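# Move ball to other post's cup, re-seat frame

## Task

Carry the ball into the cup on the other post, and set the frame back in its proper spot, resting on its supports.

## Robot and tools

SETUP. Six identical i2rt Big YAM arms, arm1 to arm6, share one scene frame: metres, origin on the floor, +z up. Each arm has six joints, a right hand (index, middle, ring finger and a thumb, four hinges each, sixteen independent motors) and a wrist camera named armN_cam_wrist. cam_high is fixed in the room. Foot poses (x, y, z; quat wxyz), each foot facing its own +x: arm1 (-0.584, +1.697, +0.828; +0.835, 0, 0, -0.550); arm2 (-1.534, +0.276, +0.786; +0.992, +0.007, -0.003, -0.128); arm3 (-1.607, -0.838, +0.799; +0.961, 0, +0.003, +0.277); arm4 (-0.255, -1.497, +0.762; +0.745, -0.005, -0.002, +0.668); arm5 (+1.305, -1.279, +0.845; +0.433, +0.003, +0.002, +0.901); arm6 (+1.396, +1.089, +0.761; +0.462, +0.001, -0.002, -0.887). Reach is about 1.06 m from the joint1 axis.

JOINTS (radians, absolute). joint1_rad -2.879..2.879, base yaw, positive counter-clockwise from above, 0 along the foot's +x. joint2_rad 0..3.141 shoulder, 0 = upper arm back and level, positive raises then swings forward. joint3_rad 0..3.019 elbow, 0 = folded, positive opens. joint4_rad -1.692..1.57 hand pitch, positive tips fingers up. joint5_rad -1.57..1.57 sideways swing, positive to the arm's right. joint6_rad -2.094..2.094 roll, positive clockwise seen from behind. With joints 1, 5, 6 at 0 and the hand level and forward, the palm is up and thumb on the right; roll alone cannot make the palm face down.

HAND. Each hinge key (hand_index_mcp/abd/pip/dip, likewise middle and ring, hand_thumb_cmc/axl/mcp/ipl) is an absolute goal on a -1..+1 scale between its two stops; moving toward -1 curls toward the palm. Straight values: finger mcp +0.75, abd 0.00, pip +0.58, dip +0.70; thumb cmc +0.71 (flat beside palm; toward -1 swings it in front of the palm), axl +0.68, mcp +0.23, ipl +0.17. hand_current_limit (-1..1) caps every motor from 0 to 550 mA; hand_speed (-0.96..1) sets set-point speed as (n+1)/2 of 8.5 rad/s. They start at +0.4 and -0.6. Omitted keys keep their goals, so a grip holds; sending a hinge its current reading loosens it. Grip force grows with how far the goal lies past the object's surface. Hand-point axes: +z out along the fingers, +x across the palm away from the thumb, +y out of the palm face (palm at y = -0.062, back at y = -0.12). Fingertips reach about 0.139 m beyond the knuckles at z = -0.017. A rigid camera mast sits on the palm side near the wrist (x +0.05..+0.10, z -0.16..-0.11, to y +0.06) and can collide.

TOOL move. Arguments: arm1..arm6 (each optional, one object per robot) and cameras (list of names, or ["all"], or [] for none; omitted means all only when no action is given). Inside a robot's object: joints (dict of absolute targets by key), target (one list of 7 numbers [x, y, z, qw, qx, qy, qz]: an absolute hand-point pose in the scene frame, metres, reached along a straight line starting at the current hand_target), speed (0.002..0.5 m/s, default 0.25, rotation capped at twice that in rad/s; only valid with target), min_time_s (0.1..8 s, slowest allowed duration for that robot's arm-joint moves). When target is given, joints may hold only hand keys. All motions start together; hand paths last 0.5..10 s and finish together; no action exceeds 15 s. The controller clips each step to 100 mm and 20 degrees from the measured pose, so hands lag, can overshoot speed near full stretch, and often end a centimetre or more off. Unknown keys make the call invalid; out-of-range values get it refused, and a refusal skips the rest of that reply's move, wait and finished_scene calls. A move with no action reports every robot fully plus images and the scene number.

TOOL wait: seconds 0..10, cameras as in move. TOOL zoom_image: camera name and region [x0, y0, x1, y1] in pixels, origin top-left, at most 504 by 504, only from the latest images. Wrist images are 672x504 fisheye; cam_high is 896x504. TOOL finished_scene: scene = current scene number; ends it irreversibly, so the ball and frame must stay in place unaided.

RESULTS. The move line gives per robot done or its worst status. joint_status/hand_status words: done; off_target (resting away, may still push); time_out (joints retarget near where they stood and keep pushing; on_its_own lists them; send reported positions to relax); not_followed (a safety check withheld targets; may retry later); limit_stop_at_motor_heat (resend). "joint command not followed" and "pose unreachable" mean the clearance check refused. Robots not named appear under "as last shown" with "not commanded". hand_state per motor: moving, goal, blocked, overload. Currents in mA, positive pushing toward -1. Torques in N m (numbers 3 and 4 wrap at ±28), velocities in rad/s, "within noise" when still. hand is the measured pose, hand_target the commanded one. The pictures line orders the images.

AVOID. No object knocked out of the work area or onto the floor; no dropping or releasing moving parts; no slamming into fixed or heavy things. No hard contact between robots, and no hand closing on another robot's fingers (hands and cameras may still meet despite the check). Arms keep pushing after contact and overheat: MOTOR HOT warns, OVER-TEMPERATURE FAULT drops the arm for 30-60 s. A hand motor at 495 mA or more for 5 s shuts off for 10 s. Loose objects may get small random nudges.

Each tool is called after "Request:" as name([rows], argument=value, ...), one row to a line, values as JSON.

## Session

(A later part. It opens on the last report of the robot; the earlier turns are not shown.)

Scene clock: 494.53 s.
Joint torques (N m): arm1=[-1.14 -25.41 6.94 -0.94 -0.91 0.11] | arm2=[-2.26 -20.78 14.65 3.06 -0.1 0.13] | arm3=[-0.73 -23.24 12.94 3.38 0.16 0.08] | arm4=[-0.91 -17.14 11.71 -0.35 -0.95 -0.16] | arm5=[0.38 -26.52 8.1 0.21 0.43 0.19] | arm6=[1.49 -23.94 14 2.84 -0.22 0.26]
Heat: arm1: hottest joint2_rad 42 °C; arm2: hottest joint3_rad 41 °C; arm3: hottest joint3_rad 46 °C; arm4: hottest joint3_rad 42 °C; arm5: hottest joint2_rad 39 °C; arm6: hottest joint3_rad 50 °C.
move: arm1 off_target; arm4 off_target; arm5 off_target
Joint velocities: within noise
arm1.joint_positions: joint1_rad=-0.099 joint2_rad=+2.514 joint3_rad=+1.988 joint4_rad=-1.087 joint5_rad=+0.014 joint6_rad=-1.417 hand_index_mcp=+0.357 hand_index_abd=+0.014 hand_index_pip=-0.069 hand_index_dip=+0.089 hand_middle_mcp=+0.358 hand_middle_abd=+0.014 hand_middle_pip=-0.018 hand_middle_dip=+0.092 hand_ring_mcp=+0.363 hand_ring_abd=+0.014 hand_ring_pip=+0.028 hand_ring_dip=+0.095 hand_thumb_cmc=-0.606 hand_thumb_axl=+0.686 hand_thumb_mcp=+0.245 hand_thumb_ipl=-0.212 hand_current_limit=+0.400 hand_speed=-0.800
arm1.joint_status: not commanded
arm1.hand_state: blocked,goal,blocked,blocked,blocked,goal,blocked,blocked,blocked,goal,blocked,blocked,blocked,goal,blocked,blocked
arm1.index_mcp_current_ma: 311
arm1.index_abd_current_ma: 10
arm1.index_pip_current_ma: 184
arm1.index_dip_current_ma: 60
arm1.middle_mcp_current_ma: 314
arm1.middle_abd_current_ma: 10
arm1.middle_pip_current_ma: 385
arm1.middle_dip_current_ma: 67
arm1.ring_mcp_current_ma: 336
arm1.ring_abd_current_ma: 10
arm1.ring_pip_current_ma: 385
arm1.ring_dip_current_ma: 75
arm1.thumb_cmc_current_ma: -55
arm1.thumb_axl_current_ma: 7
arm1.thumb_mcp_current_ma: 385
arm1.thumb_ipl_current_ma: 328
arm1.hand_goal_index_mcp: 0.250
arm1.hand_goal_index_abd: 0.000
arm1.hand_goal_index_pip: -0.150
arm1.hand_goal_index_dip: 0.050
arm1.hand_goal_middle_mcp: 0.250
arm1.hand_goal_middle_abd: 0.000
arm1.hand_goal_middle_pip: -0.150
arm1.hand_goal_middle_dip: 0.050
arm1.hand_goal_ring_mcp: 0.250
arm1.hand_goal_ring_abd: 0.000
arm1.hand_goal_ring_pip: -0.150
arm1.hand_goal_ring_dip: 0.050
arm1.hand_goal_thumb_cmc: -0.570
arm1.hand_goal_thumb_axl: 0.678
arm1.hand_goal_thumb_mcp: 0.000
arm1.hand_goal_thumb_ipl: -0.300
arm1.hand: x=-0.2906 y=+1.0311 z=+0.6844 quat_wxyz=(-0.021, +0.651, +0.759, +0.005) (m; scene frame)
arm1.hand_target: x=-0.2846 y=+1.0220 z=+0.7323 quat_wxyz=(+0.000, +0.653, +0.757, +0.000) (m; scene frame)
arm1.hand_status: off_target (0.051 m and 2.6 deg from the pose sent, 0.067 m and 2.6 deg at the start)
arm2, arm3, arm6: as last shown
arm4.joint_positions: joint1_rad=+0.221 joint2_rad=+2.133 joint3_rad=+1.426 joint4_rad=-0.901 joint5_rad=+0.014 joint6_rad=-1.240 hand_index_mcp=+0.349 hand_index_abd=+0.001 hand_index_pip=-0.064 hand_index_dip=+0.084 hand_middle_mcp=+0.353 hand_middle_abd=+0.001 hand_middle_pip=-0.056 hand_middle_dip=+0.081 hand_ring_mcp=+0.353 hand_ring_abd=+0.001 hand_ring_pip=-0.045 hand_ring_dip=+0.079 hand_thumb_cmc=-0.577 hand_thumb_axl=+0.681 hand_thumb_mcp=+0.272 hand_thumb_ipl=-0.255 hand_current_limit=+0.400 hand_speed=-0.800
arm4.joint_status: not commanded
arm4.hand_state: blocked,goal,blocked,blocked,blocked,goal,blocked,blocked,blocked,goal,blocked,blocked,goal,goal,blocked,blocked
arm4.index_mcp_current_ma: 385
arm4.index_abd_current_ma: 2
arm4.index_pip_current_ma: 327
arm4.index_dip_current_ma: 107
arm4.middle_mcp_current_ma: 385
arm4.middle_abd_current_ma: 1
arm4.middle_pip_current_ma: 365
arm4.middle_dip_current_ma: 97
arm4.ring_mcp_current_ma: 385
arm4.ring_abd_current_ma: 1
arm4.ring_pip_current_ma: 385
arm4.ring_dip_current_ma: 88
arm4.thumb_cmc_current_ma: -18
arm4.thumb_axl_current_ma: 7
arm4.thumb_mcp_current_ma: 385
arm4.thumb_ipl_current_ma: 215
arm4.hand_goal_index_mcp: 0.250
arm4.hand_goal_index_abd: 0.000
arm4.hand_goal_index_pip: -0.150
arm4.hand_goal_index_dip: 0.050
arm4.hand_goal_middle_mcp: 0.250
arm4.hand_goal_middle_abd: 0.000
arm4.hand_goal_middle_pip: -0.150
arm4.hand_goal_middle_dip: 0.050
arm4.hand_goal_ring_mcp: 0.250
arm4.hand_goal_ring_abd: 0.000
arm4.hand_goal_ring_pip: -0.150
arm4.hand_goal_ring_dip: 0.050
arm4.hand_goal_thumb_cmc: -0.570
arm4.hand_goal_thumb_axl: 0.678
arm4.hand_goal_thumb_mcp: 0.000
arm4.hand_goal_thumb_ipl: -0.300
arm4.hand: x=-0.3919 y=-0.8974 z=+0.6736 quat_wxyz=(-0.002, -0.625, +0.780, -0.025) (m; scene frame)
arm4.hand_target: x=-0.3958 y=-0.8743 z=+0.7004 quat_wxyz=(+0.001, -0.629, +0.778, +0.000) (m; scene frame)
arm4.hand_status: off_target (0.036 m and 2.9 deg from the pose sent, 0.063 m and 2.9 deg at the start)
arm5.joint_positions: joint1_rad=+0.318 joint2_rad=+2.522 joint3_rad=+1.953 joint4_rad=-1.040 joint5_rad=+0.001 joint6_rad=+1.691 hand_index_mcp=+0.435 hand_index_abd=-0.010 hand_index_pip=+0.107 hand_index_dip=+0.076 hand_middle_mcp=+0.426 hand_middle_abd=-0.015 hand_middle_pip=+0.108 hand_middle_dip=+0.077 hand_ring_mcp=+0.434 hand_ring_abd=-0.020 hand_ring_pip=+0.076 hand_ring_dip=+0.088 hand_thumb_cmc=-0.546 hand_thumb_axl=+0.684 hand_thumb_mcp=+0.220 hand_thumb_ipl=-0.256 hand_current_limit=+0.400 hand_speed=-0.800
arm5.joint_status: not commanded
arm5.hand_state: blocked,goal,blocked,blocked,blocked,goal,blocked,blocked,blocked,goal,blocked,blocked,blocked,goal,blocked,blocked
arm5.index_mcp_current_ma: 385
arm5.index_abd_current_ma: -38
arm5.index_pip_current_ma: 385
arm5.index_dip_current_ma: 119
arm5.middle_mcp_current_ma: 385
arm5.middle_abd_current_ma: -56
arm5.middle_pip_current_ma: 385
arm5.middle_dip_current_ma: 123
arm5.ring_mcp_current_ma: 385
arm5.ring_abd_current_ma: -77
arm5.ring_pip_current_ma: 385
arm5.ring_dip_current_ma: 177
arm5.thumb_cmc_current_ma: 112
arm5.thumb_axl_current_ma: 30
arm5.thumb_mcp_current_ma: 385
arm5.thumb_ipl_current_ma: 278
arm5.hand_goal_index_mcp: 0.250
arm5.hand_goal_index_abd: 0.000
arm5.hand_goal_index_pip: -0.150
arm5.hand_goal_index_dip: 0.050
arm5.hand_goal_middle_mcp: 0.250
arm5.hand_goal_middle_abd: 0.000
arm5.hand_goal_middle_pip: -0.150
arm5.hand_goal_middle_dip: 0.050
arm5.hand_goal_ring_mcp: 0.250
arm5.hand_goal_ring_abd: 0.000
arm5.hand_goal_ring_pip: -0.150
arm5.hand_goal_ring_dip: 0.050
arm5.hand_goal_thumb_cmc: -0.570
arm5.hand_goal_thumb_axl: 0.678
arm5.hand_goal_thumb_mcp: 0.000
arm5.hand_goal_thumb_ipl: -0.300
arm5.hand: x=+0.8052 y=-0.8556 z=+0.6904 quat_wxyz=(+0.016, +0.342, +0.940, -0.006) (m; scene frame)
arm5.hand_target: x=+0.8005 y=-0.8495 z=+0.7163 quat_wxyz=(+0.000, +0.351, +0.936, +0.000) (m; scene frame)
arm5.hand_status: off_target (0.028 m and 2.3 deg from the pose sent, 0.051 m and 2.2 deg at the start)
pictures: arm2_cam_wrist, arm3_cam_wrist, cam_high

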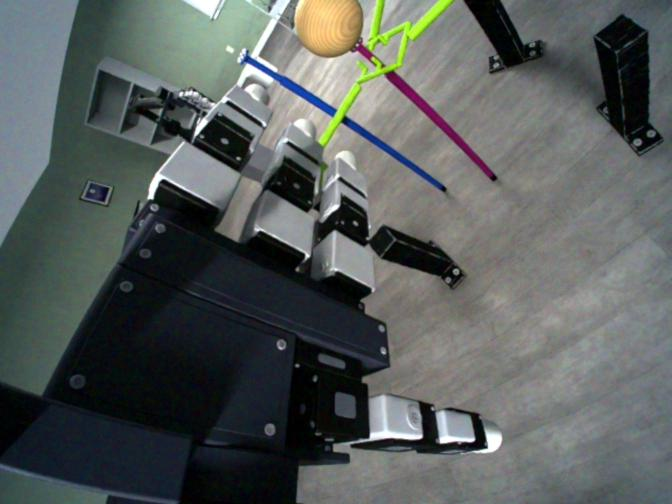

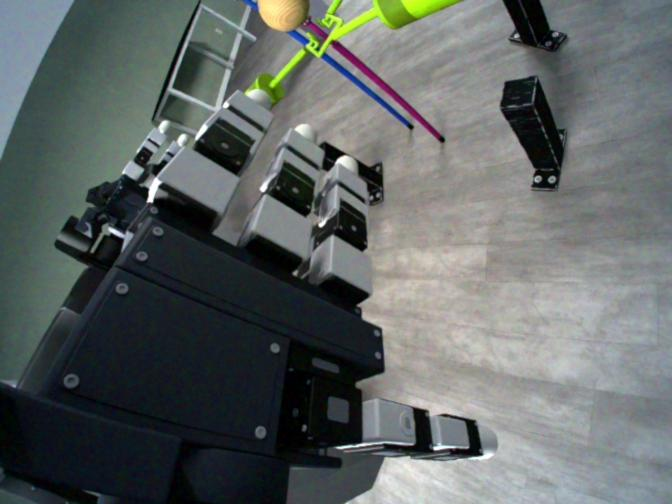

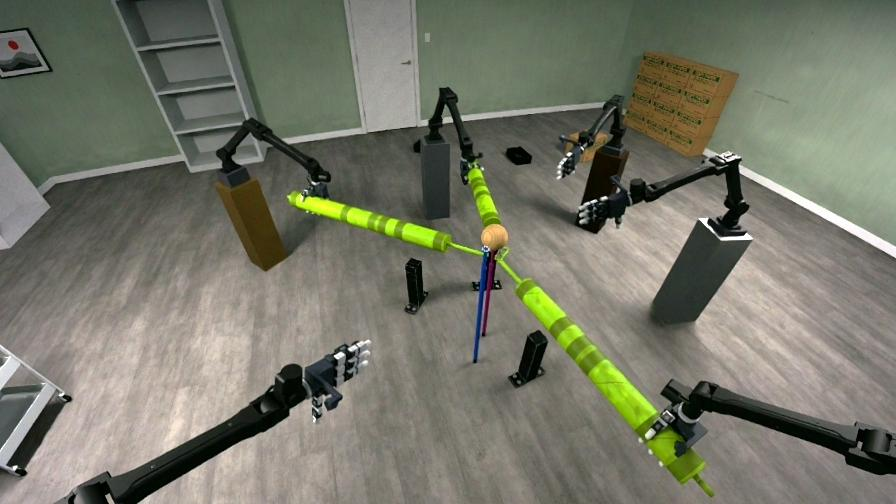

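Request:
move(arm1={"target": [-0.2736, 1.0265, 0.734, 0, 0.6534, 0.7570, 0], "speed": 0.05}, arm4={"target": [-0.3851, -0.8685, 0.70, 0, -0.6286, 0.7777, 0], "speed": 0.05}, arm5={"target": [0.8113, -0.8448, 0.721, 0, 0.3510, 0.9363, 0], "speed": 0.05}, cameras=["arm2_cam_wrist", "arm3_cam_wrist"])

Request:
zoom_image(camera="arm2_cam_wrist", region=[320, 0, 410, 90])

Request:
zoom_image(camera="arm3_cam_wrist", region=[275, 0, 355, 80])

Scene clock: 507.67 s.
Joint torques (N m): arm1=[-0.91 -25.35 6.93 -0.99 -0.83 0.13] | arm2=[-2.14 -20.84 14.65 3.04 -0.1 0.13] | arm3=[-0.85 -23.18 12.94 3.38 0.16 0.08] | arm4=[-0.67 -16.79 11.89 -0.29 -0.99 -0.17] | arm5=[0.21 -26.29 7.98 0.23 0.43 0.17] | arm6=[1.49 -23.94 14 2.84 -0.22 0.26]
Heat: arm1: hottest joint2_rad 42 °C; arm2: hottest joint3_rad 41 °C; arm3: hottest joint3_rad 46 °C; arm4: hottest joint3_rad 42 °C; arm5: hottest joint2_rad 38 °C; arm6: hottest joint3_rad 50 °C.
move: arm1 off_target; arm4 off_target; arm5 off_target
Joint velocities: within noise
arm1.joint_positions: joint1_rad=-0.084 joint2_rad=+2.511 joint3_rad=+1.984 joint4_rad=-1.083 joint5_rad=+0.012 joint6_rad=-1.402 hand_index_mcp=+0.357 hand_index_abd=+0.014 hand_index_pip=-0.069 hand_index_dip=+0.089 hand_middle_mcp=+0.358 hand_middle_abd=+0.014 hand_middle_pip=-0.018 hand_middle_dip=+0.092 hand_ring_mcp=+0.363 hand_ring_abd=+0.014 hand_ring_pip=+0.028 hand_ring_dip=+0.095 hand_thumb_cmc=-0.606 hand_thumb_axl=+0.686 hand_thumb_mcp=+0.245 hand_thumb_ipl=-0.212 hand_current_limit=+0.400 hand_speed=-0.800
arm1.joint_status: not commanded
arm1.hand_state: blocked,goal,blocked,blocked,blocked,goal,blocked,blocked,blocked,goal,blocked,blocked,blocked,goal,blocked,blocked
arm1.index_mcp_current_ma: 311
arm1.index_abd_current_ma: 10
arm1.index_pip_current_ma: 184
arm1.index_dip_current_ma: 60
arm1.middle_mcp_current_ma: 314
arm1.middle_abd_current_ma: 10
arm1.middle_pip_current_ma: 385
arm1.middle_dip_current_ma: 67
arm1.ring_mcp_current_ma: 336
arm1.ring_abd_current_ma: 10
arm1.ring_pip_current_ma: 385
arm1.ring_dip_current_ma: 75
arm1.thumb_cmc_current_ma: -55
arm1.thumb_axl_current_ma: 7
arm1.thumb_mcp_current_ma: 385
arm1.thumb_ipl_current_ma: 328
arm1.hand_goal_index_mcp: 0.250
arm1.hand_goal_index_abd: 0.000
arm1.hand_goal_index_pip: -0.150
arm1.hand_goal_index_dip: 0.050
arm1.hand_goal_middle_mcp: 0.250
arm1.hand_goal_middle_abd: 0.000
arm1.hand_goal_middle_pip: -0.150
arm1.hand_goal_middle_dip: 0.050
arm1.hand_goal_ring_mcp: 0.250
arm1.hand_goal_ring_abd: 0.000
arm1.hand_goal_ring_pip: -0.150
arm1.hand_goal_ring_dip: 0.050
arm1.hand_goal_thumb_cmc: -0.570
arm1.hand_goal_thumb_axl: 0.678
arm1.hand_goal_thumb_mcp: 0.000
arm1.hand_goal_thumb_ipl: -0.300
arm1.hand: x=-0.2807 y=+1.0345 z=+0.6849 quat_wxyz=(-0.020, +0.651, +0.759, +0.005) (m; scene frame)
arm1.hand_target: x=-0.2734 y=+1.0265 z=+0.7324 quat_wxyz=(+0.000, +0.653, +0.757, +0.000) (m; scene frame)
arm1.hand_status: off_target (0.050 m and 2.4 deg from the pose sent, 0.053 m and 2.6 deg at the start)
arm2, arm3, arm6: as last shown
arm4.joint_positions: joint1_rad=+0.203 joint2_rad=+2.139 joint3_rad=+1.438 joint4_rad=-0.908 joint5_rad=+0.014 joint6_rad=-1.258 hand_index_mcp=+0.349 hand_index_abd=+0.001 hand_index_pip=-0.065 hand_index_dip=+0.084 hand_middle_mcp=+0.353 hand_middle_abd=+0.001 hand_middle_pip=-0.056 hand_middle_dip=+0.081 hand_ring_mcp=+0.353 hand_ring_abd=+0.001 hand_ring_pip=-0.045 hand_ring_dip=+0.079 hand_thumb_cmc=-0.579 hand_thumb_axl=+0.681 hand_thumb_mcp=+0.273 hand_thumb_ipl=-0.255 hand_current_limit=+0.400 hand_speed=-0.800
arm4.joint_status: not commanded
arm4.hand_state: blocked,goal,blocked,blocked,blocked,goal,blocked,blocked,blocked,goal,blocked,blocked,goal,goal,blocked,blocked
arm4.index_mcp_current_ma: 385
arm4.index_abd_current_ma: 2
arm4.index_pip_current_ma: 321
arm4.index_dip_current_ma: 107
arm4.middle_mcp_current_ma: 385
arm4.middle_abd_current_ma: 1
arm4.middle_pip_current_ma: 365
arm4.middle_dip_current_ma: 97
arm4.ring_mcp_current_ma: 385
arm4.ring_abd_current_ma: 1
arm4.ring_pip_current_ma: 385
arm4.ring_dip_current_ma: 88
arm4.thumb_cmc_current_ma: -24
arm4.thumb_axl_current_ma: 7
arm4.thumb_mcp_current_ma: 385
arm4.thumb_ipl_current_ma: 215
arm4.hand_goal_index_mcp: 0.250
arm4.hand_goal_index_abd: 0.000
arm4.hand_goal_index_pip: -0.150
arm4.hand_goal_index_dip: 0.050
arm4.hand_goal_middle_mcp: 0.250
arm4.hand_goal_middle_abd: 0.000
arm4.hand_goal_middle_pip: -0.150
arm4.hand_goal_middle_dip: 0.050
arm4.hand_goal_ring_mcp: 0.250
arm4.hand_goal_ring_abd: 0.000
arm4.hand_goal_ring_pip: -0.150
arm4.hand_goal_ring_dip: 0.050
arm4.hand_goal_thumb_cmc: -0.570
arm4.hand_goal_thumb_axl: 0.678
arm4.hand_goal_thumb_mcp: 0.000
arm4.hand_goal_thumb_ipl: -0.300
arm4.hand: x=-0.3820 y=-0.8936 z=+0.6739 quat_wxyz=(-0.003, -0.626, +0.780, -0.025) (m; scene frame)
arm4.hand_target: x=-0.3847 y=-0.8697 z=+0.7006 quat_wxyz=(+0.001, -0.629, +0.778, +0.000) (m; scene frame)
arm4.hand_status: off_target (0.036 m and 3.0 deg from the pose sent, 0.040 m and 2.9 deg at the start)
arm5.joint_positions: joint1_rad=+0.305 joint2_rad=+2.499 joint3_rad=+1.918 joint4_rad=-1.028 joint5_rad=+0.001 joint6_rad=+1.678 hand_index_mcp=+0.435 hand_index_abd=-0.010 hand_index_pip=+0.107 hand_index_dip=+0.076 hand_middle_mcp=+0.426 hand_middle_abd=-0.015 hand_middle_pip=+0.108 hand_middle_dip=+0.077 hand_ring_mcp=+0.434 hand_ring_abd=-0.020 hand_ring_pip=+0.076 hand_ring_dip=+0.088 hand_thumb_cmc=-0.547 hand_thumb_axl=+0.684 hand_thumb_mcp=+0.221 hand_thumb_ipl=-0.257 hand_current_limit=+0.400 hand_speed=-0.800
arm5.joint_status: not commanded
arm5.hand_state: blocked,goal,blocked,blocked,blocked,goal,blocked,blocked,blocked,goal,blocked,blocked,blocked,goal,blocked,blocked
arm5.index_mcp_current_ma: 385
arm5.index_abd_current_ma: -38
arm5.index_pip_current_ma: 385
arm5.index_dip_current_ma: 119
arm5.middle_mcp_current_ma: 385
arm5.middle_abd_current_ma: -56
arm5.middle_pip_current_ma: 385
arm5.middle_dip_current_ma: 123
arm5.ring_mcp_current_ma: 385
arm5.ring_abd_current_ma: -77
arm5.ring_pip_current_ma: 385
arm5.ring_dip_current_ma: 177
arm5.thumb_cmc_current_ma: 105
arm5.thumb_axl_current_ma: 30
arm5.thumb_mcp_current_ma: 385
arm5.thumb_ipl_current_ma: 273
arm5.hand_goal_index_mcp: 0.250
arm5.hand_goal_index_abd: 0.000
arm5.hand_goal_index_pip: -0.150
arm5.hand_goal_index_dip: 0.050
arm5.hand_goal_middle_mcp: 0.250
arm5.hand_goal_middle_abd: 0.000
arm5.hand_goal_middle_pip: -0.150
arm5.hand_goal_middle_dip: 0.050
arm5.hand_goal_ring_mcp: 0.250
arm5.hand_goal_ring_abd: 0.000
arm5.hand_goal_ring_pip: -0.150
arm5.hand_goal_ring_dip: 0.050
arm5.hand_goal_thumb_cmc: -0.570
arm5.hand_goal_thumb_axl: 0.678
arm5.hand_goal_thumb_mcp: 0.000
arm5.hand_goal_thumb_ipl: -0.300
arm5.hand: x=+0.8152 y=-0.8519 z=+0.6944 quat_wxyz=(+0.016, +0.342, +0.940, -0.006) (m; scene frame)
arm5.hand_target: x=+0.8114 y=-0.8448 z=+0.7206 quat_wxyz=(+0.000, +0.351, +0.936, +0.000) (m; scene frame)
arm5.hand_status: off_target (0.028 m and 2.3 deg from the pose sent, 0.033 m and 2.3 deg at the start)
pictures: arm2_cam_wrist, arm3_cam_wrist

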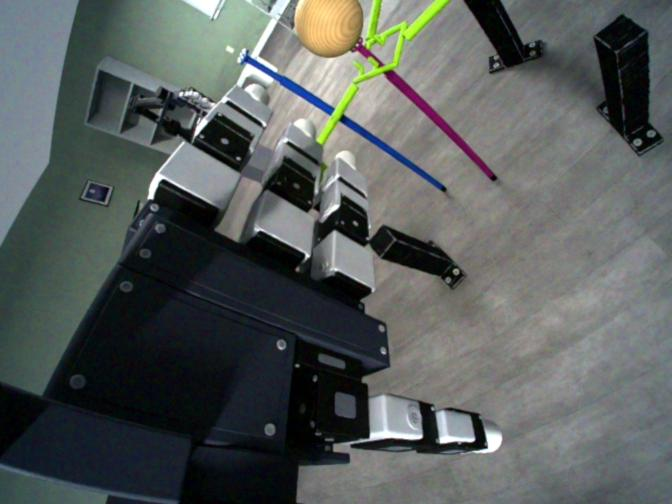

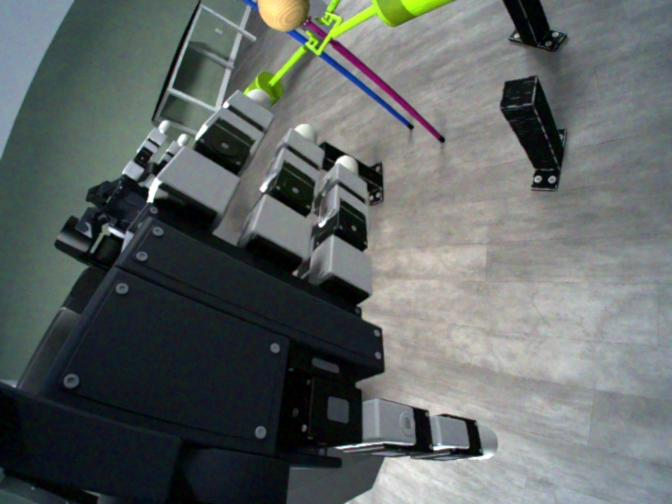

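Scaled by 5.600 from the camera's 672x504 image, which has a finer 960x720 frame.

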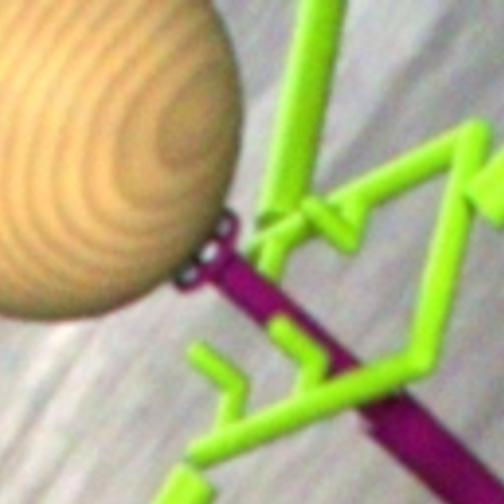

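Scaled by 6.300 from the camera's 672x504 image, which has a finer 960x720 frame.

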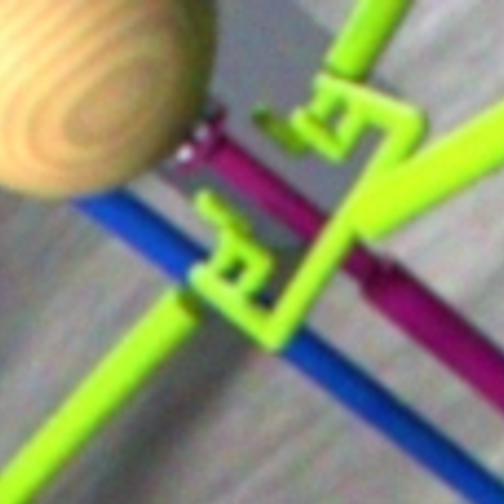

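Request:
move(arm1={"target": [-0.2676, 1.0312, 0.785, 0, 0.6534, 0.7570, 0], "speed": 0.06}, arm4={"target": [-0.3791, -0.8638, 0.751, 0, -0.6286, 0.7777, 0], "speed": 0.06}, arm5={"target": [0.8173, -0.8401, 0.767, 0, 0.3510, 0.9363, 0], "speed": 0.06}, cameras=["arm2_cam_wrist", "arm3_cam_wrist", "cam_high"])

Request:
zoom_image(camera="arm2_cam_wrist", region=[300, 0, 400, 100])

Request:
zoom_image(camera="arm3_cam_wrist", region=[265, 0, 345, 80])

Request:
zoom_image(camera="cam_high", region=[450, 200, 550, 300])

Scene clock: 515.30 s.
Joint torques (N m): arm1=[-0.73 -25.64 8.01 -1.63 -0.65 0.14] | arm2=[-2.2 -20.78 14.64 3.06 -0.09 0.13] | arm3=[-0.79 -23.18 12.93 3.38 0.16 0.08] | arm4=[-0.91 -19.66 12.45 -0.85 -0.9 -0.3] | arm5=[-0.15 -26.4 8.94 -0.36 0.48 0.1] | arm6=[1.55 -23.88 13.98 2.84 -0.22 0.26]
Heat: arm1: hottest joint2_rad 44 °C; arm2: hottest joint3_rad 41 °C; arm3: hottest joint3_rad 46 °C; arm4: hottest joint3_rad 42 °C; arm5: hottest joint2_rad 38 °C; arm6: hottest joint3_rad 50 °C.
move: arm1 off_target; arm4 off_target; arm5 off_target
Joint velocities: within noise
arm1.joint_positions: joint1_rad=-0.076 joint2_rad=+2.444 joint3_rad=+1.976 joint4_rad=-1.144 joint5_rad=+0.008 joint6_rad=-1.393 hand_index_mcp=+0.357 hand_index_abd=+0.014 hand_index_pip=-0.069 hand_index_dip=+0.090 hand_middle_mcp=+0.358 hand_middle_abd=+0.012 hand_middle_pip=-0.018 hand_middle_dip=+0.092 hand_ring_mcp=+0.363 hand_ring_abd=+0.012 hand_ring_pip=+0.024 hand_ring_dip=+0.096 hand_thumb_cmc=-0.605 hand_thumb_axl=+0.686 hand_thumb_mcp=+0.245 hand_thumb_ipl=-0.214 hand_current_limit=+0.400 hand_speed=-0.800
arm1.joint_status: not commanded
arm1.hand_state: blocked,goal,blocked,blocked,blocked,goal,blocked,blocked,blocked,goal,blocked,blocked,blocked,goal,blocked,blocked
arm1.index_mcp_current_ma: 311
arm1.index_abd_current_ma: 10
arm1.index_pip_current_ma: 184
arm1.index_dip_current_ma: 62
arm1.middle_mcp_current_ma: 314
arm1.middle_abd_current_ma: 8
arm1.middle_pip_current_ma: 385
arm1.middle_dip_current_ma: 67
arm1.ring_mcp_current_ma: 336
arm1.ring_abd_current_ma: 8
arm1.ring_pip_current_ma: 385
arm1.ring_dip_current_ma: 76
arm1.thumb_cmc_current_ma: -51
arm1.thumb_axl_current_ma: 7
arm1.thumb_mcp_current_ma: 385
arm1.thumb_ipl_current_ma: 320
arm1.hand_goal_index_mcp: 0.250
arm1.hand_goal_index_abd: 0.000
arm1.hand_goal_index_pip: -0.150
arm1.hand_goal_index_dip: 0.050
arm1.hand_goal_middle_mcp: 0.250
arm1.hand_goal_middle_abd: 0.000
arm1.hand_goal_middle_pip: -0.150
arm1.hand_goal_middle_dip: 0.050
arm1.hand_goal_ring_mcp: 0.250
arm1.hand_goal_ring_abd: 0.000
arm1.hand_goal_ring_pip: -0.150
arm1.hand_goal_ring_dip: 0.050
arm1.hand_goal_thumb_cmc: -0.570
arm1.hand_goal_thumb_axl: 0.678
arm1.hand_goal_thumb_mcp: 0.000
arm1.hand_goal_thumb_ipl: -0.300
arm1.hand: x=-0.2755 y=+1.0376 z=+0.7281 quat_wxyz=(-0.019, +0.651, +0.759, +0.007) (m; scene frame)
arm1.hand_target: x=-0.2675 y=+1.0315 z=+0.7827 quat_wxyz=(+0.000, +0.653, +0.757, +0.000) (m; scene frame)
arm1.hand_status: off_target (0.058 m and 2.4 deg from the pose sent, 0.101 m and 2.4 deg at the start)
arm2, arm3, arm6: as last shown
arm4.joint_positions: joint1_rad=+0.195 joint2_rad=+2.102 joint3_rad=+1.477 joint4_rad=-1.008 joint5_rad=+0.013 joint6_rad=-1.257 hand_index_mcp=+0.342 hand_index_abd=+0.002 hand_index_pip=-0.067 hand_index_dip=+0.084 hand_middle_mcp=+0.353 hand_middle_abd=+0.004 hand_middle_pip=-0.056 hand_middle_dip=+0.081 hand_ring_mcp=+0.365 hand_ring_abd=+0.006 hand_ring_pip=-0.045 hand_ring_dip=+0.085 hand_thumb_cmc=-0.599 hand_thumb_axl=+0.682 hand_thumb_mcp=+0.283 hand_thumb_ipl=-0.255 hand_current_limit=+0.400 hand_speed=-0.800
arm4.joint_status: not commanded
arm4.hand_state: blocked,goal,blocked,blocked,blocked,goal,blocked,blocked,blocked,goal,blocked,blocked,blocked,goal,blocked,blocked
arm4.index_mcp_current_ma: 381
arm4.index_abd_current_ma: 4
arm4.index_pip_current_ma: 312
arm4.index_dip_current_ma: 107
arm4.middle_mcp_current_ma: 385
arm4.middle_abd_current_ma: 8
arm4.middle_pip_current_ma: 365
arm4.middle_dip_current_ma: 97
arm4.ring_mcp_current_ma: 385
arm4.ring_abd_current_ma: 12
arm4.ring_pip_current_ma: 385
arm4.ring_dip_current_ma: 112
arm4.thumb_cmc_current_ma: -92
arm4.thumb_axl_current_ma: 9
arm4.thumb_mcp_current_ma: 385
arm4.thumb_ipl_current_ma: 215
arm4.hand_goal_index_mcp: 0.250
arm4.hand_goal_index_abd: 0.000
arm4.hand_goal_index_pip: -0.150
arm4.hand_goal_index_dip: 0.050
arm4.hand_goal_middle_mcp: 0.250
arm4.hand_goal_middle_abd: 0.000
arm4.hand_goal_middle_pip: -0.150
arm4.hand_goal_middle_dip: 0.050
arm4.hand_goal_ring_mcp: 0.250
arm4.hand_goal_ring_abd: 0.000
arm4.hand_goal_ring_pip: -0.150
arm4.hand_goal_ring_dip: 0.050
arm4.hand_goal_thumb_cmc: -0.570
arm4.hand_goal_thumb_axl: 0.678
arm4.hand_goal_thumb_mcp: 0.000
arm4.hand_goal_thumb_ipl: -0.300
arm4.hand: x=-0.3778 y=-0.8910 z=+0.7054 quat_wxyz=(-0.010, -0.622, +0.783, -0.035) (m; scene frame)
arm4.hand_target: x=-0.3786 y=-0.8658 z=+0.7510 quat_wxyz=(+0.001, -0.629, +0.778, +0.000) (m; scene frame)
arm4.hand_status: off_target (0.053 m and 4.3 deg from the pose sent, 0.083 m and 3.0 deg at the start)
arm5.joint_positions: joint1_rad=+0.300 joint2_rad=+2.430 joint3_rad=+1.903 joint4_rad=-1.080 joint5_rad=+0.000 joint6_rad=+1.675 hand_index_mcp=+0.435 hand_index_abd=-0.010 hand_index_pip=+0.105 hand_index_dip=+0.076 hand_middle_mcp=+0.426 hand_middle_abd=-0.014 hand_middle_pip=+0.108 hand_middle_dip=+0.077 hand_ring_mcp=+0.436 hand_ring_abd=-0.020 hand_ring_pip=+0.076 hand_ring_dip=+0.088 hand_thumb_cmc=-0.549 hand_thumb_axl=+0.684 hand_thumb_mcp=+0.221 hand_thumb_ipl=-0.260 hand_current_limit=+0.400 hand_speed=-0.800
arm5.joint_status: not commanded
arm5.hand_state: blocked,goal,blocked,blocked,blocked,goal,blocked,blocked,blocked,goal,blocked,blocked,blocked,goal,blocked,blocked
arm5.index_mcp_current_ma: 385
arm5.index_abd_current_ma: -38
arm5.index_pip_current_ma: 385
arm5.index_dip_current_ma: 119
arm5.middle_mcp_current_ma: 385
arm5.middle_abd_current_ma: -56
arm5.middle_pip_current_ma: 385
arm5.middle_dip_current_ma: 123
arm5.ring_mcp_current_ma: 385
arm5.ring_abd_current_ma: -77
arm5.ring_pip_current_ma: 385
arm5.ring_dip_current_ma: 177
arm5.thumb_cmc_current_ma: 98
arm5.thumb_axl_current_ma: 30
arm5.thumb_mcp_current_ma: 385
arm5.thumb_ipl_current_ma: 255
arm5.hand_goal_index_mcp: 0.250
arm5.hand_goal_index_abd: 0.000
arm5.hand_goal_index_pip: -0.150
arm5.hand_goal_index_dip: 0.050
arm5.hand_goal_middle_mcp: 0.250
arm5.hand_goal_middle_abd: 0.000
arm5.hand_goal_middle_pip: -0.150
arm5.hand_goal_middle_dip: 0.050
arm5.hand_goal_ring_mcp: 0.250
arm5.hand_goal_ring_abd: 0.000
arm5.hand_goal_ring_pip: -0.150
arm5.hand_goal_ring_dip: 0.050
arm5.hand_goal_thumb_cmc: -0.570
arm5.hand_goal_thumb_axl: 0.678
arm5.hand_goal_thumb_mcp: 0.000
arm5.hand_goal_thumb_ipl: -0.300
arm5.hand: x=+0.8187 y=-0.8499 z=+0.7353 quat_wxyz=(+0.015, +0.343, +0.939, -0.007) (m; scene frame)
arm5.hand_target: x=+0.8175 y=-0.8403 z=+0.7662 quat_wxyz=(+0.000, +0.351, +0.936, +0.000) (m; scene frame)
arm5.hand_status: off_target (0.033 m and 2.1 deg from the pose sent, 0.074 m and 2.3 deg at the start)
pictures: arm2_cam_wrist, arm3_cam_wrist, cam_high

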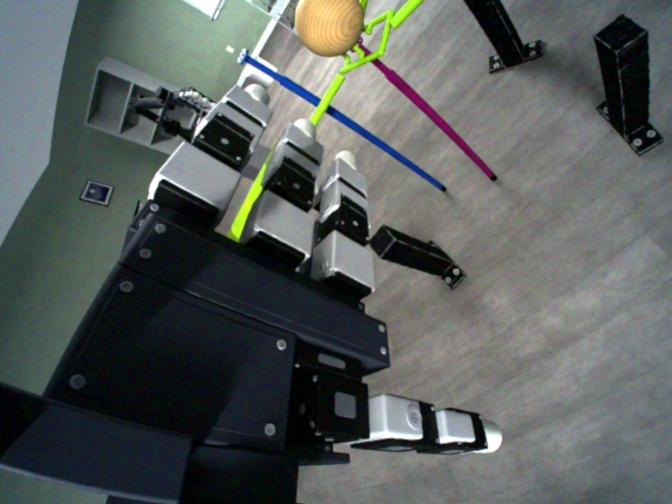

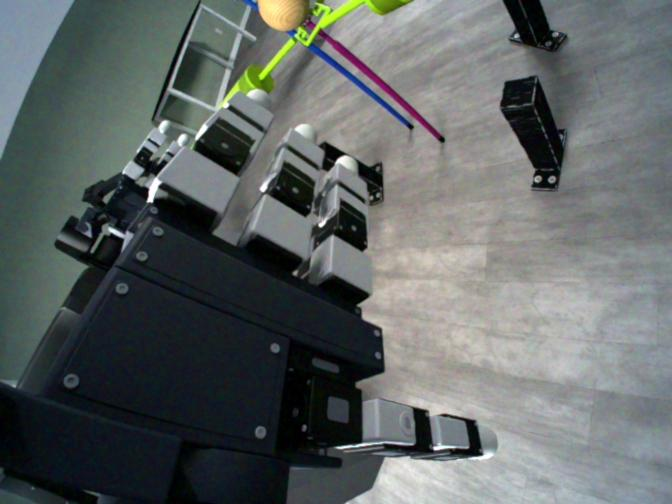

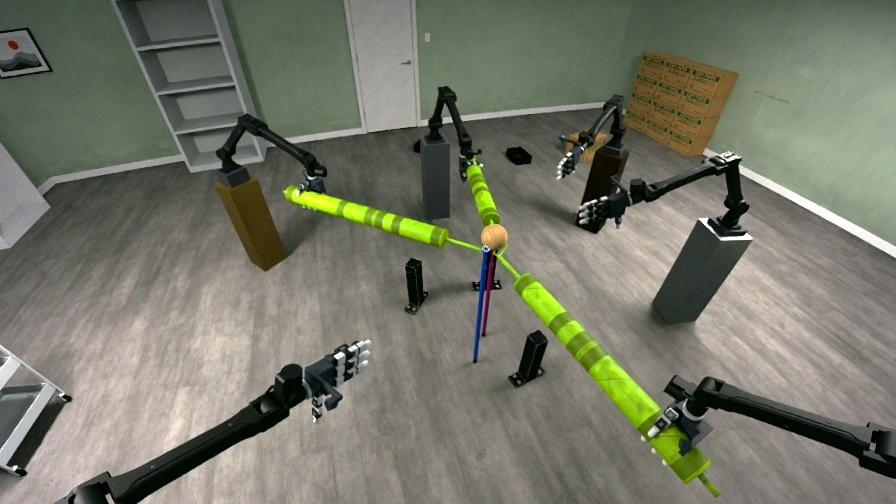

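Scaled by 5.040 from the camera's 672x504 image, which has a finer 960x720 frame.

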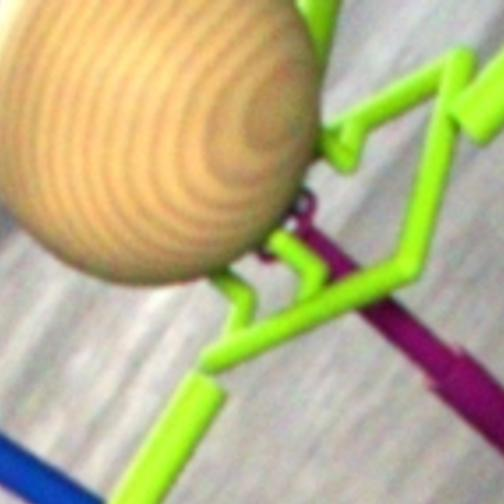

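Scaled by 6.300 from the camera's 672x504 image, which has a finer 960x720 frame.

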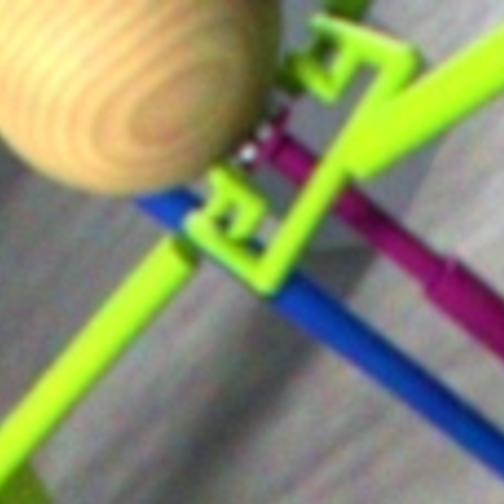

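Scaled by 5.040 from the camera's 896x504 image, which has a finer 1280x720 frame.

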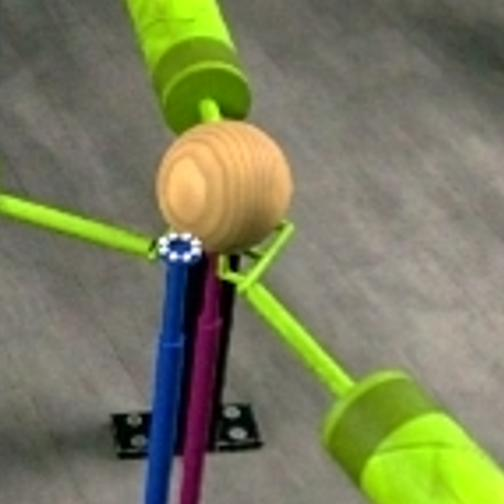

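Request:
move(arm1={"target": [-0.2686, 1.030, 0.837, 0, 0.6534, 0.7570, 0], "speed": 0.06}, arm4={"target": [-0.3801, -0.8650, 0.823, 0, -0.6286, 0.7777, 0], "speed": 0.06}, arm5={"target": [0.8163, -0.8411, 0.823, 0, 0.3510, 0.9363, 0], "speed": 0.06}, cameras=["arm2_cam_wrist", "arm3_cam_wrist", "cam_high"])

Request:
zoom_image(camera="arm2_cam_wrist", region=[270, 0, 400, 130])

Request:
zoom_image(camera="arm3_cam_wrist", region=[235, 0, 345, 110])

Request:
zoom_image(camera="cam_high", region=[450, 190, 550, 290])

Scene clock: 527.17 s.
Joint torques (N m): arm1=[-0.85 -25.88 11 -3.33 -0.83 0.13] | arm2=[-2.2 -20.78 14.64 3.04 -0.1 0.13] | arm3=[-0.79 -23.24 12.93 3.37 0.16 0.07] | arm4=[-0.67 -20.07 13.86 -1.1 -0.79 -0.27] | arm5=[0.26 -25.93 11.66 -1.46 0.61 0.24] | arm6=[1.49 -23.94 14.01 2.85 -0.22 0.26]
Heat: arm1: hottest joint2_rad 43 °C; arm2: hottest joint3_rad 41 °C; arm3: hottest joint3_rad 46 °C; arm4: hottest joint3_rad 43 °C; arm5: hottest joint2_rad 38 °C; arm6: hottest joint3_rad 50 °C.
move: arm1 off_target; arm4 off_target; arm5 off_target
Joint velocities: within noise
arm1.joint_positions: joint1_rad=-0.076 joint2_rad=+2.395 joint3_rad=+1.976 joint4_rad=-1.194 joint5_rad=+0.012 joint6_rad=-1.393 hand_index_mcp=+0.356 hand_index_abd=+0.014 hand_index_pip=-0.069 hand_index_dip=+0.090 hand_middle_mcp=+0.358 hand_middle_abd=+0.014 hand_middle_pip=-0.018 hand_middle_dip=+0.092 hand_ring_mcp=+0.365 hand_ring_abd=+0.015 hand_ring_pip=+0.024 hand_ring_dip=+0.098 hand_thumb_cmc=-0.608 hand_thumb_axl=+0.686 hand_thumb_mcp=+0.247 hand_thumb_ipl=-0.214 hand_current_limit=+0.400 hand_speed=-0.800
arm1.joint_status: not commanded
arm1.hand_state: blocked,goal,blocked,blocked,blocked,goal,blocked,blocked,blocked,goal,blocked,blocked,blocked,goal,blocked,blocked
arm1.index_mcp_current_ma: 303
arm1.index_abd_current_ma: 10
arm1.index_pip_current_ma: 184
arm1.index_dip_current_ma: 62
arm1.middle_mcp_current_ma: 314
arm1.middle_abd_current_ma: 9
arm1.middle_pip_current_ma: 385
arm1.middle_dip_current_ma: 67
arm1.ring_mcp_current_ma: 346
arm1.ring_abd_current_ma: 11
arm1.ring_pip_current_ma: 385
arm1.ring_dip_current_ma: 84
arm1.thumb_cmc_current_ma: -59
arm1.thumb_axl_current_ma: 7
arm1.thumb_mcp_current_ma: 385
arm1.thumb_ipl_current_ma: 320
arm1.hand_goal_index_mcp: 0.250
arm1.hand_goal_index_abd: 0.000
arm1.hand_goal_index_pip: -0.150
arm1.hand_goal_index_dip: 0.050
arm1.hand_goal_middle_mcp: 0.250
arm1.hand_goal_middle_abd: 0.000
arm1.hand_goal_middle_pip: -0.150
arm1.hand_goal_middle_dip: 0.050
arm1.hand_goal_ring_mcp: 0.250
arm1.hand_goal_ring_abd: 0.000
arm1.hand_goal_ring_pip: -0.150
arm1.hand_goal_ring_dip: 0.050
arm1.hand_goal_thumb_cmc: -0.570
arm1.hand_goal_thumb_axl: 0.678
arm1.hand_goal_thumb_mcp: 0.000
arm1.hand_goal_thumb_ipl: -0.300
arm1.hand: x=-0.2768 y=+1.0391 z=+0.7610 quat_wxyz=(-0.021, +0.651, +0.759, +0.006) (m; scene frame)
arm1.hand_target: x=-0.2686 y=+1.0310 z=+0.8340 quat_wxyz=(+0.002, +0.653, +0.757, -0.001) (m; scene frame)
arm1.hand_status: off_target (0.077 m and 2.5 deg from the pose sent, 0.109 m and 2.4 deg at the start)
arm2, arm3, arm6: as last shown
arm4.joint_positions: joint1_rad=+0.192 joint2_rad=+2.030 joint3_rad=+1.528 joint4_rad=-1.146 joint5_rad=+0.010 joint6_rad=-1.257 hand_index_mcp=+0.338 hand_index_abd=+0.002 hand_index_pip=-0.067 hand_index_dip=+0.084 hand_middle_mcp=+0.353 hand_middle_abd=+0.006 hand_middle_pip=-0.056 hand_middle_dip=+0.081 hand_ring_mcp=+0.367 hand_ring_abd=+0.008 hand_ring_pip=-0.045 hand_ring_dip=+0.085 hand_thumb_cmc=-0.600 hand_thumb_axl=+0.683 hand_thumb_mcp=+0.284 hand_thumb_ipl=-0.255 hand_current_limit=+0.400 hand_speed=-0.800
arm4.joint_status: not commanded
arm4.hand_state: blocked,goal,blocked,blocked,blocked,goal,blocked,blocked,blocked,goal,blocked,blocked,blocked,goal,blocked,blocked
arm4.index_mcp_current_ma: 362
arm4.index_abd_current_ma: 4
arm4.index_pip_current_ma: 312
arm4.index_dip_current_ma: 110
arm4.middle_mcp_current_ma: 385
arm4.middle_abd_current_ma: 11
arm4.middle_pip_current_ma: 365
arm4.middle_dip_current_ma: 98
arm4.ring_mcp_current_ma: 385
arm4.ring_abd_current_ma: 16
arm4.ring_pip_current_ma: 385
arm4.ring_dip_current_ma: 114
arm4.thumb_cmc_current_ma: -95
arm4.thumb_axl_current_ma: 15
arm4.thumb_mcp_current_ma: 385
arm4.thumb_ipl_current_ma: 215
arm4.hand_goal_index_mcp: 0.250
arm4.hand_goal_index_abd: 0.000
arm4.hand_goal_index_pip: -0.150
arm4.hand_goal_index_dip: 0.050
arm4.hand_goal_middle_mcp: 0.250
arm4.hand_goal_middle_abd: 0.000
arm4.hand_goal_middle_pip: -0.150
arm4.hand_goal_middle_dip: 0.050
arm4.hand_goal_ring_mcp: 0.250
arm4.hand_goal_ring_abd: 0.000
arm4.hand_goal_ring_pip: -0.150
arm4.hand_goal_ring_dip: 0.050
arm4.hand_goal_thumb_cmc: -0.570
arm4.hand_goal_thumb_axl: 0.678
arm4.hand_goal_thumb_mcp: 0.000
arm4.hand_goal_thumb_ipl: -0.300
arm4.hand: x=-0.3775 y=-0.8909 z=+0.7622 quat_wxyz=(-0.016, -0.621, +0.783, -0.040) (m; scene frame)
arm4.hand_target: x=-0.3799 y=-0.8680 z=+0.8224 quat_wxyz=(+0.001, -0.629, +0.778, +0.000) (m; scene frame)
arm4.hand_status: off_target (0.066 m and 5.1 deg from the pose sent, 0.121 m and 4.3 deg at the start)
arm5.joint_positions: joint1_rad=+0.298 joint2_rad=+2.357 joint3_rad=+1.903 joint4_rad=-1.153 joint5_rad=-0.004 joint6_rad=+1.664 hand_index_mcp=+0.435 hand_index_abd=-0.010 hand_index_pip=+0.101 hand_index_dip=+0.076 hand_middle_mcp=+0.426 hand_middle_abd=-0.014 hand_middle_pip=+0.108 hand_middle_dip=+0.077 hand_ring_mcp=+0.436 hand_ring_abd=-0.023 hand_ring_pip=+0.076 hand_ring_dip=+0.088 hand_thumb_cmc=-0.552 hand_thumb_axl=+0.684 hand_thumb_mcp=+0.221 hand_thumb_ipl=-0.260 hand_current_limit=+0.400 hand_speed=-0.800
arm5.joint_status: not commanded
arm5.hand_state: blocked,goal,blocked,blocked,blocked,goal,blocked,blocked,blocked,blocked,blocked,blocked,goal,goal,blocked,blocked
arm5.index_mcp_current_ma: 385
arm5.index_abd_current_ma: -38
arm5.index_pip_current_ma: 385
arm5.index_dip_current_ma: 119
arm5.middle_mcp_current_ma: 385
arm5.middle_abd_current_ma: -56
arm5.middle_pip_current_ma: 385
arm5.middle_dip_current_ma: 123
arm5.ring_mcp_current_ma: 385
arm5.ring_abd_current_ma: -92
arm5.ring_pip_current_ma: 385
arm5.ring_dip_current_ma: 177
arm5.thumb_cmc_current_ma: 82
arm5.thumb_axl_current_ma: 30
arm5.thumb_mcp_current_ma: 385
arm5.thumb_ipl_current_ma: 255
arm5.hand_goal_index_mcp: 0.250
arm5.hand_goal_index_abd: 0.000
arm5.hand_goal_index_pip: -0.150
arm5.hand_goal_index_dip: 0.050
arm5.hand_goal_middle_mcp: 0.250
arm5.hand_goal_middle_abd: 0.000
arm5.hand_goal_middle_pip: -0.150
arm5.hand_goal_middle_dip: 0.050
arm5.hand_goal_ring_mcp: 0.250
arm5.hand_goal_ring_abd: 0.000
arm5.hand_goal_ring_pip: -0.150
arm5.hand_goal_ring_dip: 0.050
arm5.hand_goal_thumb_cmc: -0.570
arm5.hand_goal_thumb_axl: 0.678
arm5.hand_goal_thumb_mcp: 0.000
arm5.hand_goal_thumb_ipl: -0.300
arm5.hand: x=+0.8206 y=-0.8495 z=+0.7831 quat_wxyz=(+0.014, +0.339, +0.941, -0.008) (m; scene frame)
arm5.hand_target: x=+0.8169 y=-0.8415 z=+0.8220 quat_wxyz=(+0.000, +0.351, +0.936, +0.000) (m; scene frame)
arm5.hand_status: off_target (0.041 m and 2.4 deg from the pose sent, 0.088 m and 2.1 deg at the start)
pictures: arm2_cam_wrist, arm3_cam_wrist, cam_high

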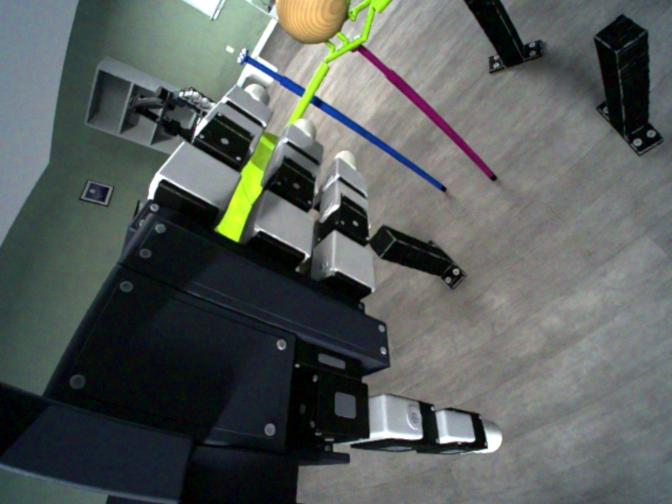

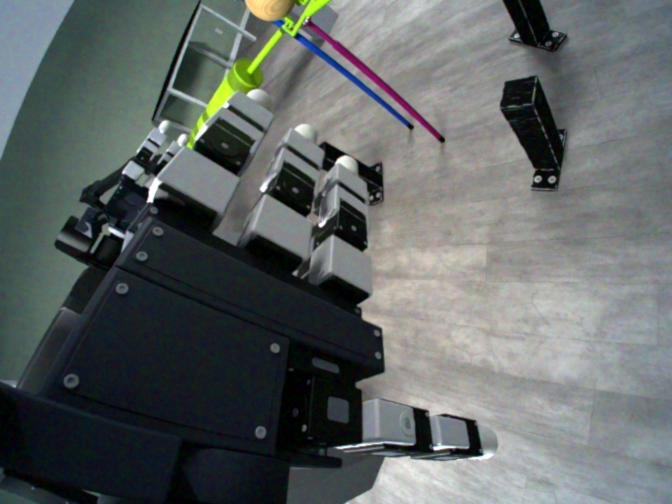

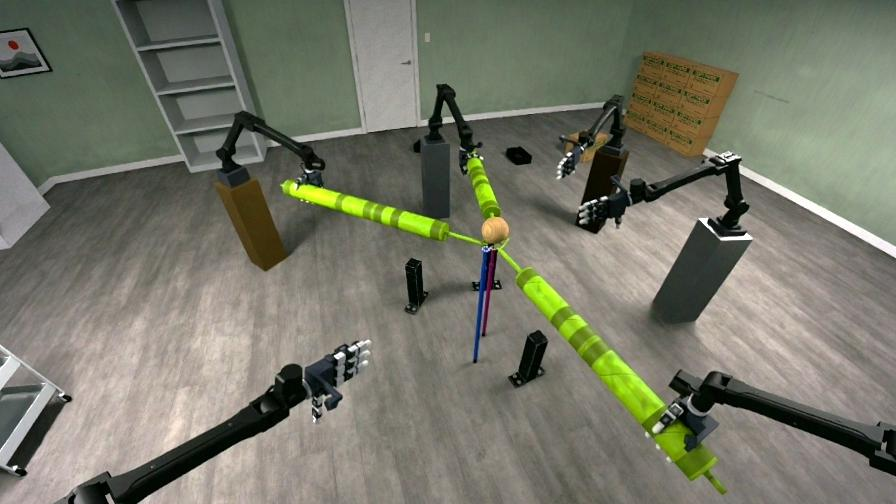

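Scaled by 3.877 from the camera's 672x504 image, which has a finer 960x720 frame.

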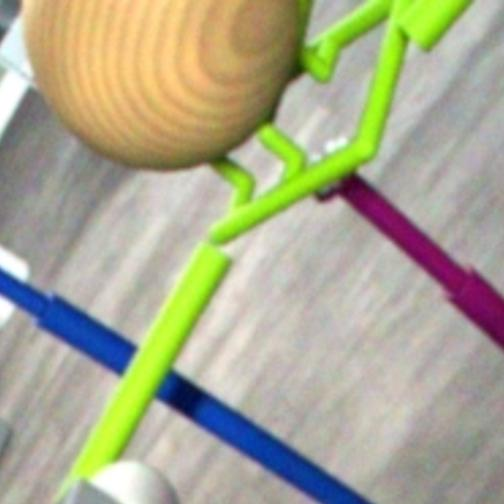

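Scaled by 4.582 from the camera's 672x504 image, which has a finer 960x720 frame.

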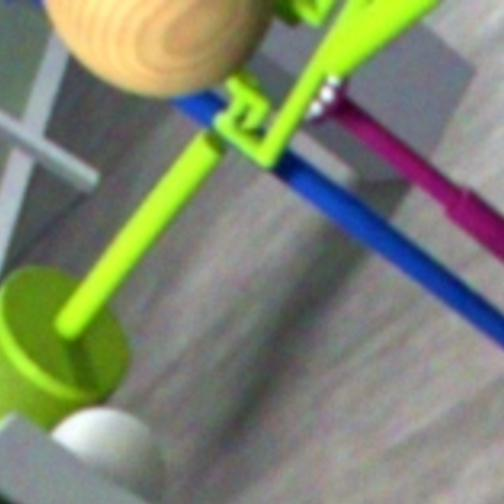

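Scaled by 5.040 from the camera's 896x504 image, which has a finer 1280x720 frame.

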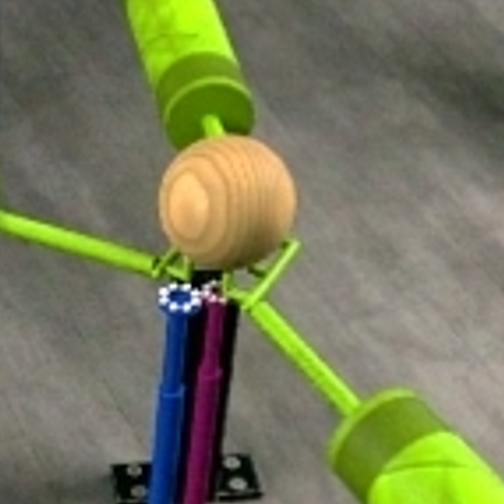

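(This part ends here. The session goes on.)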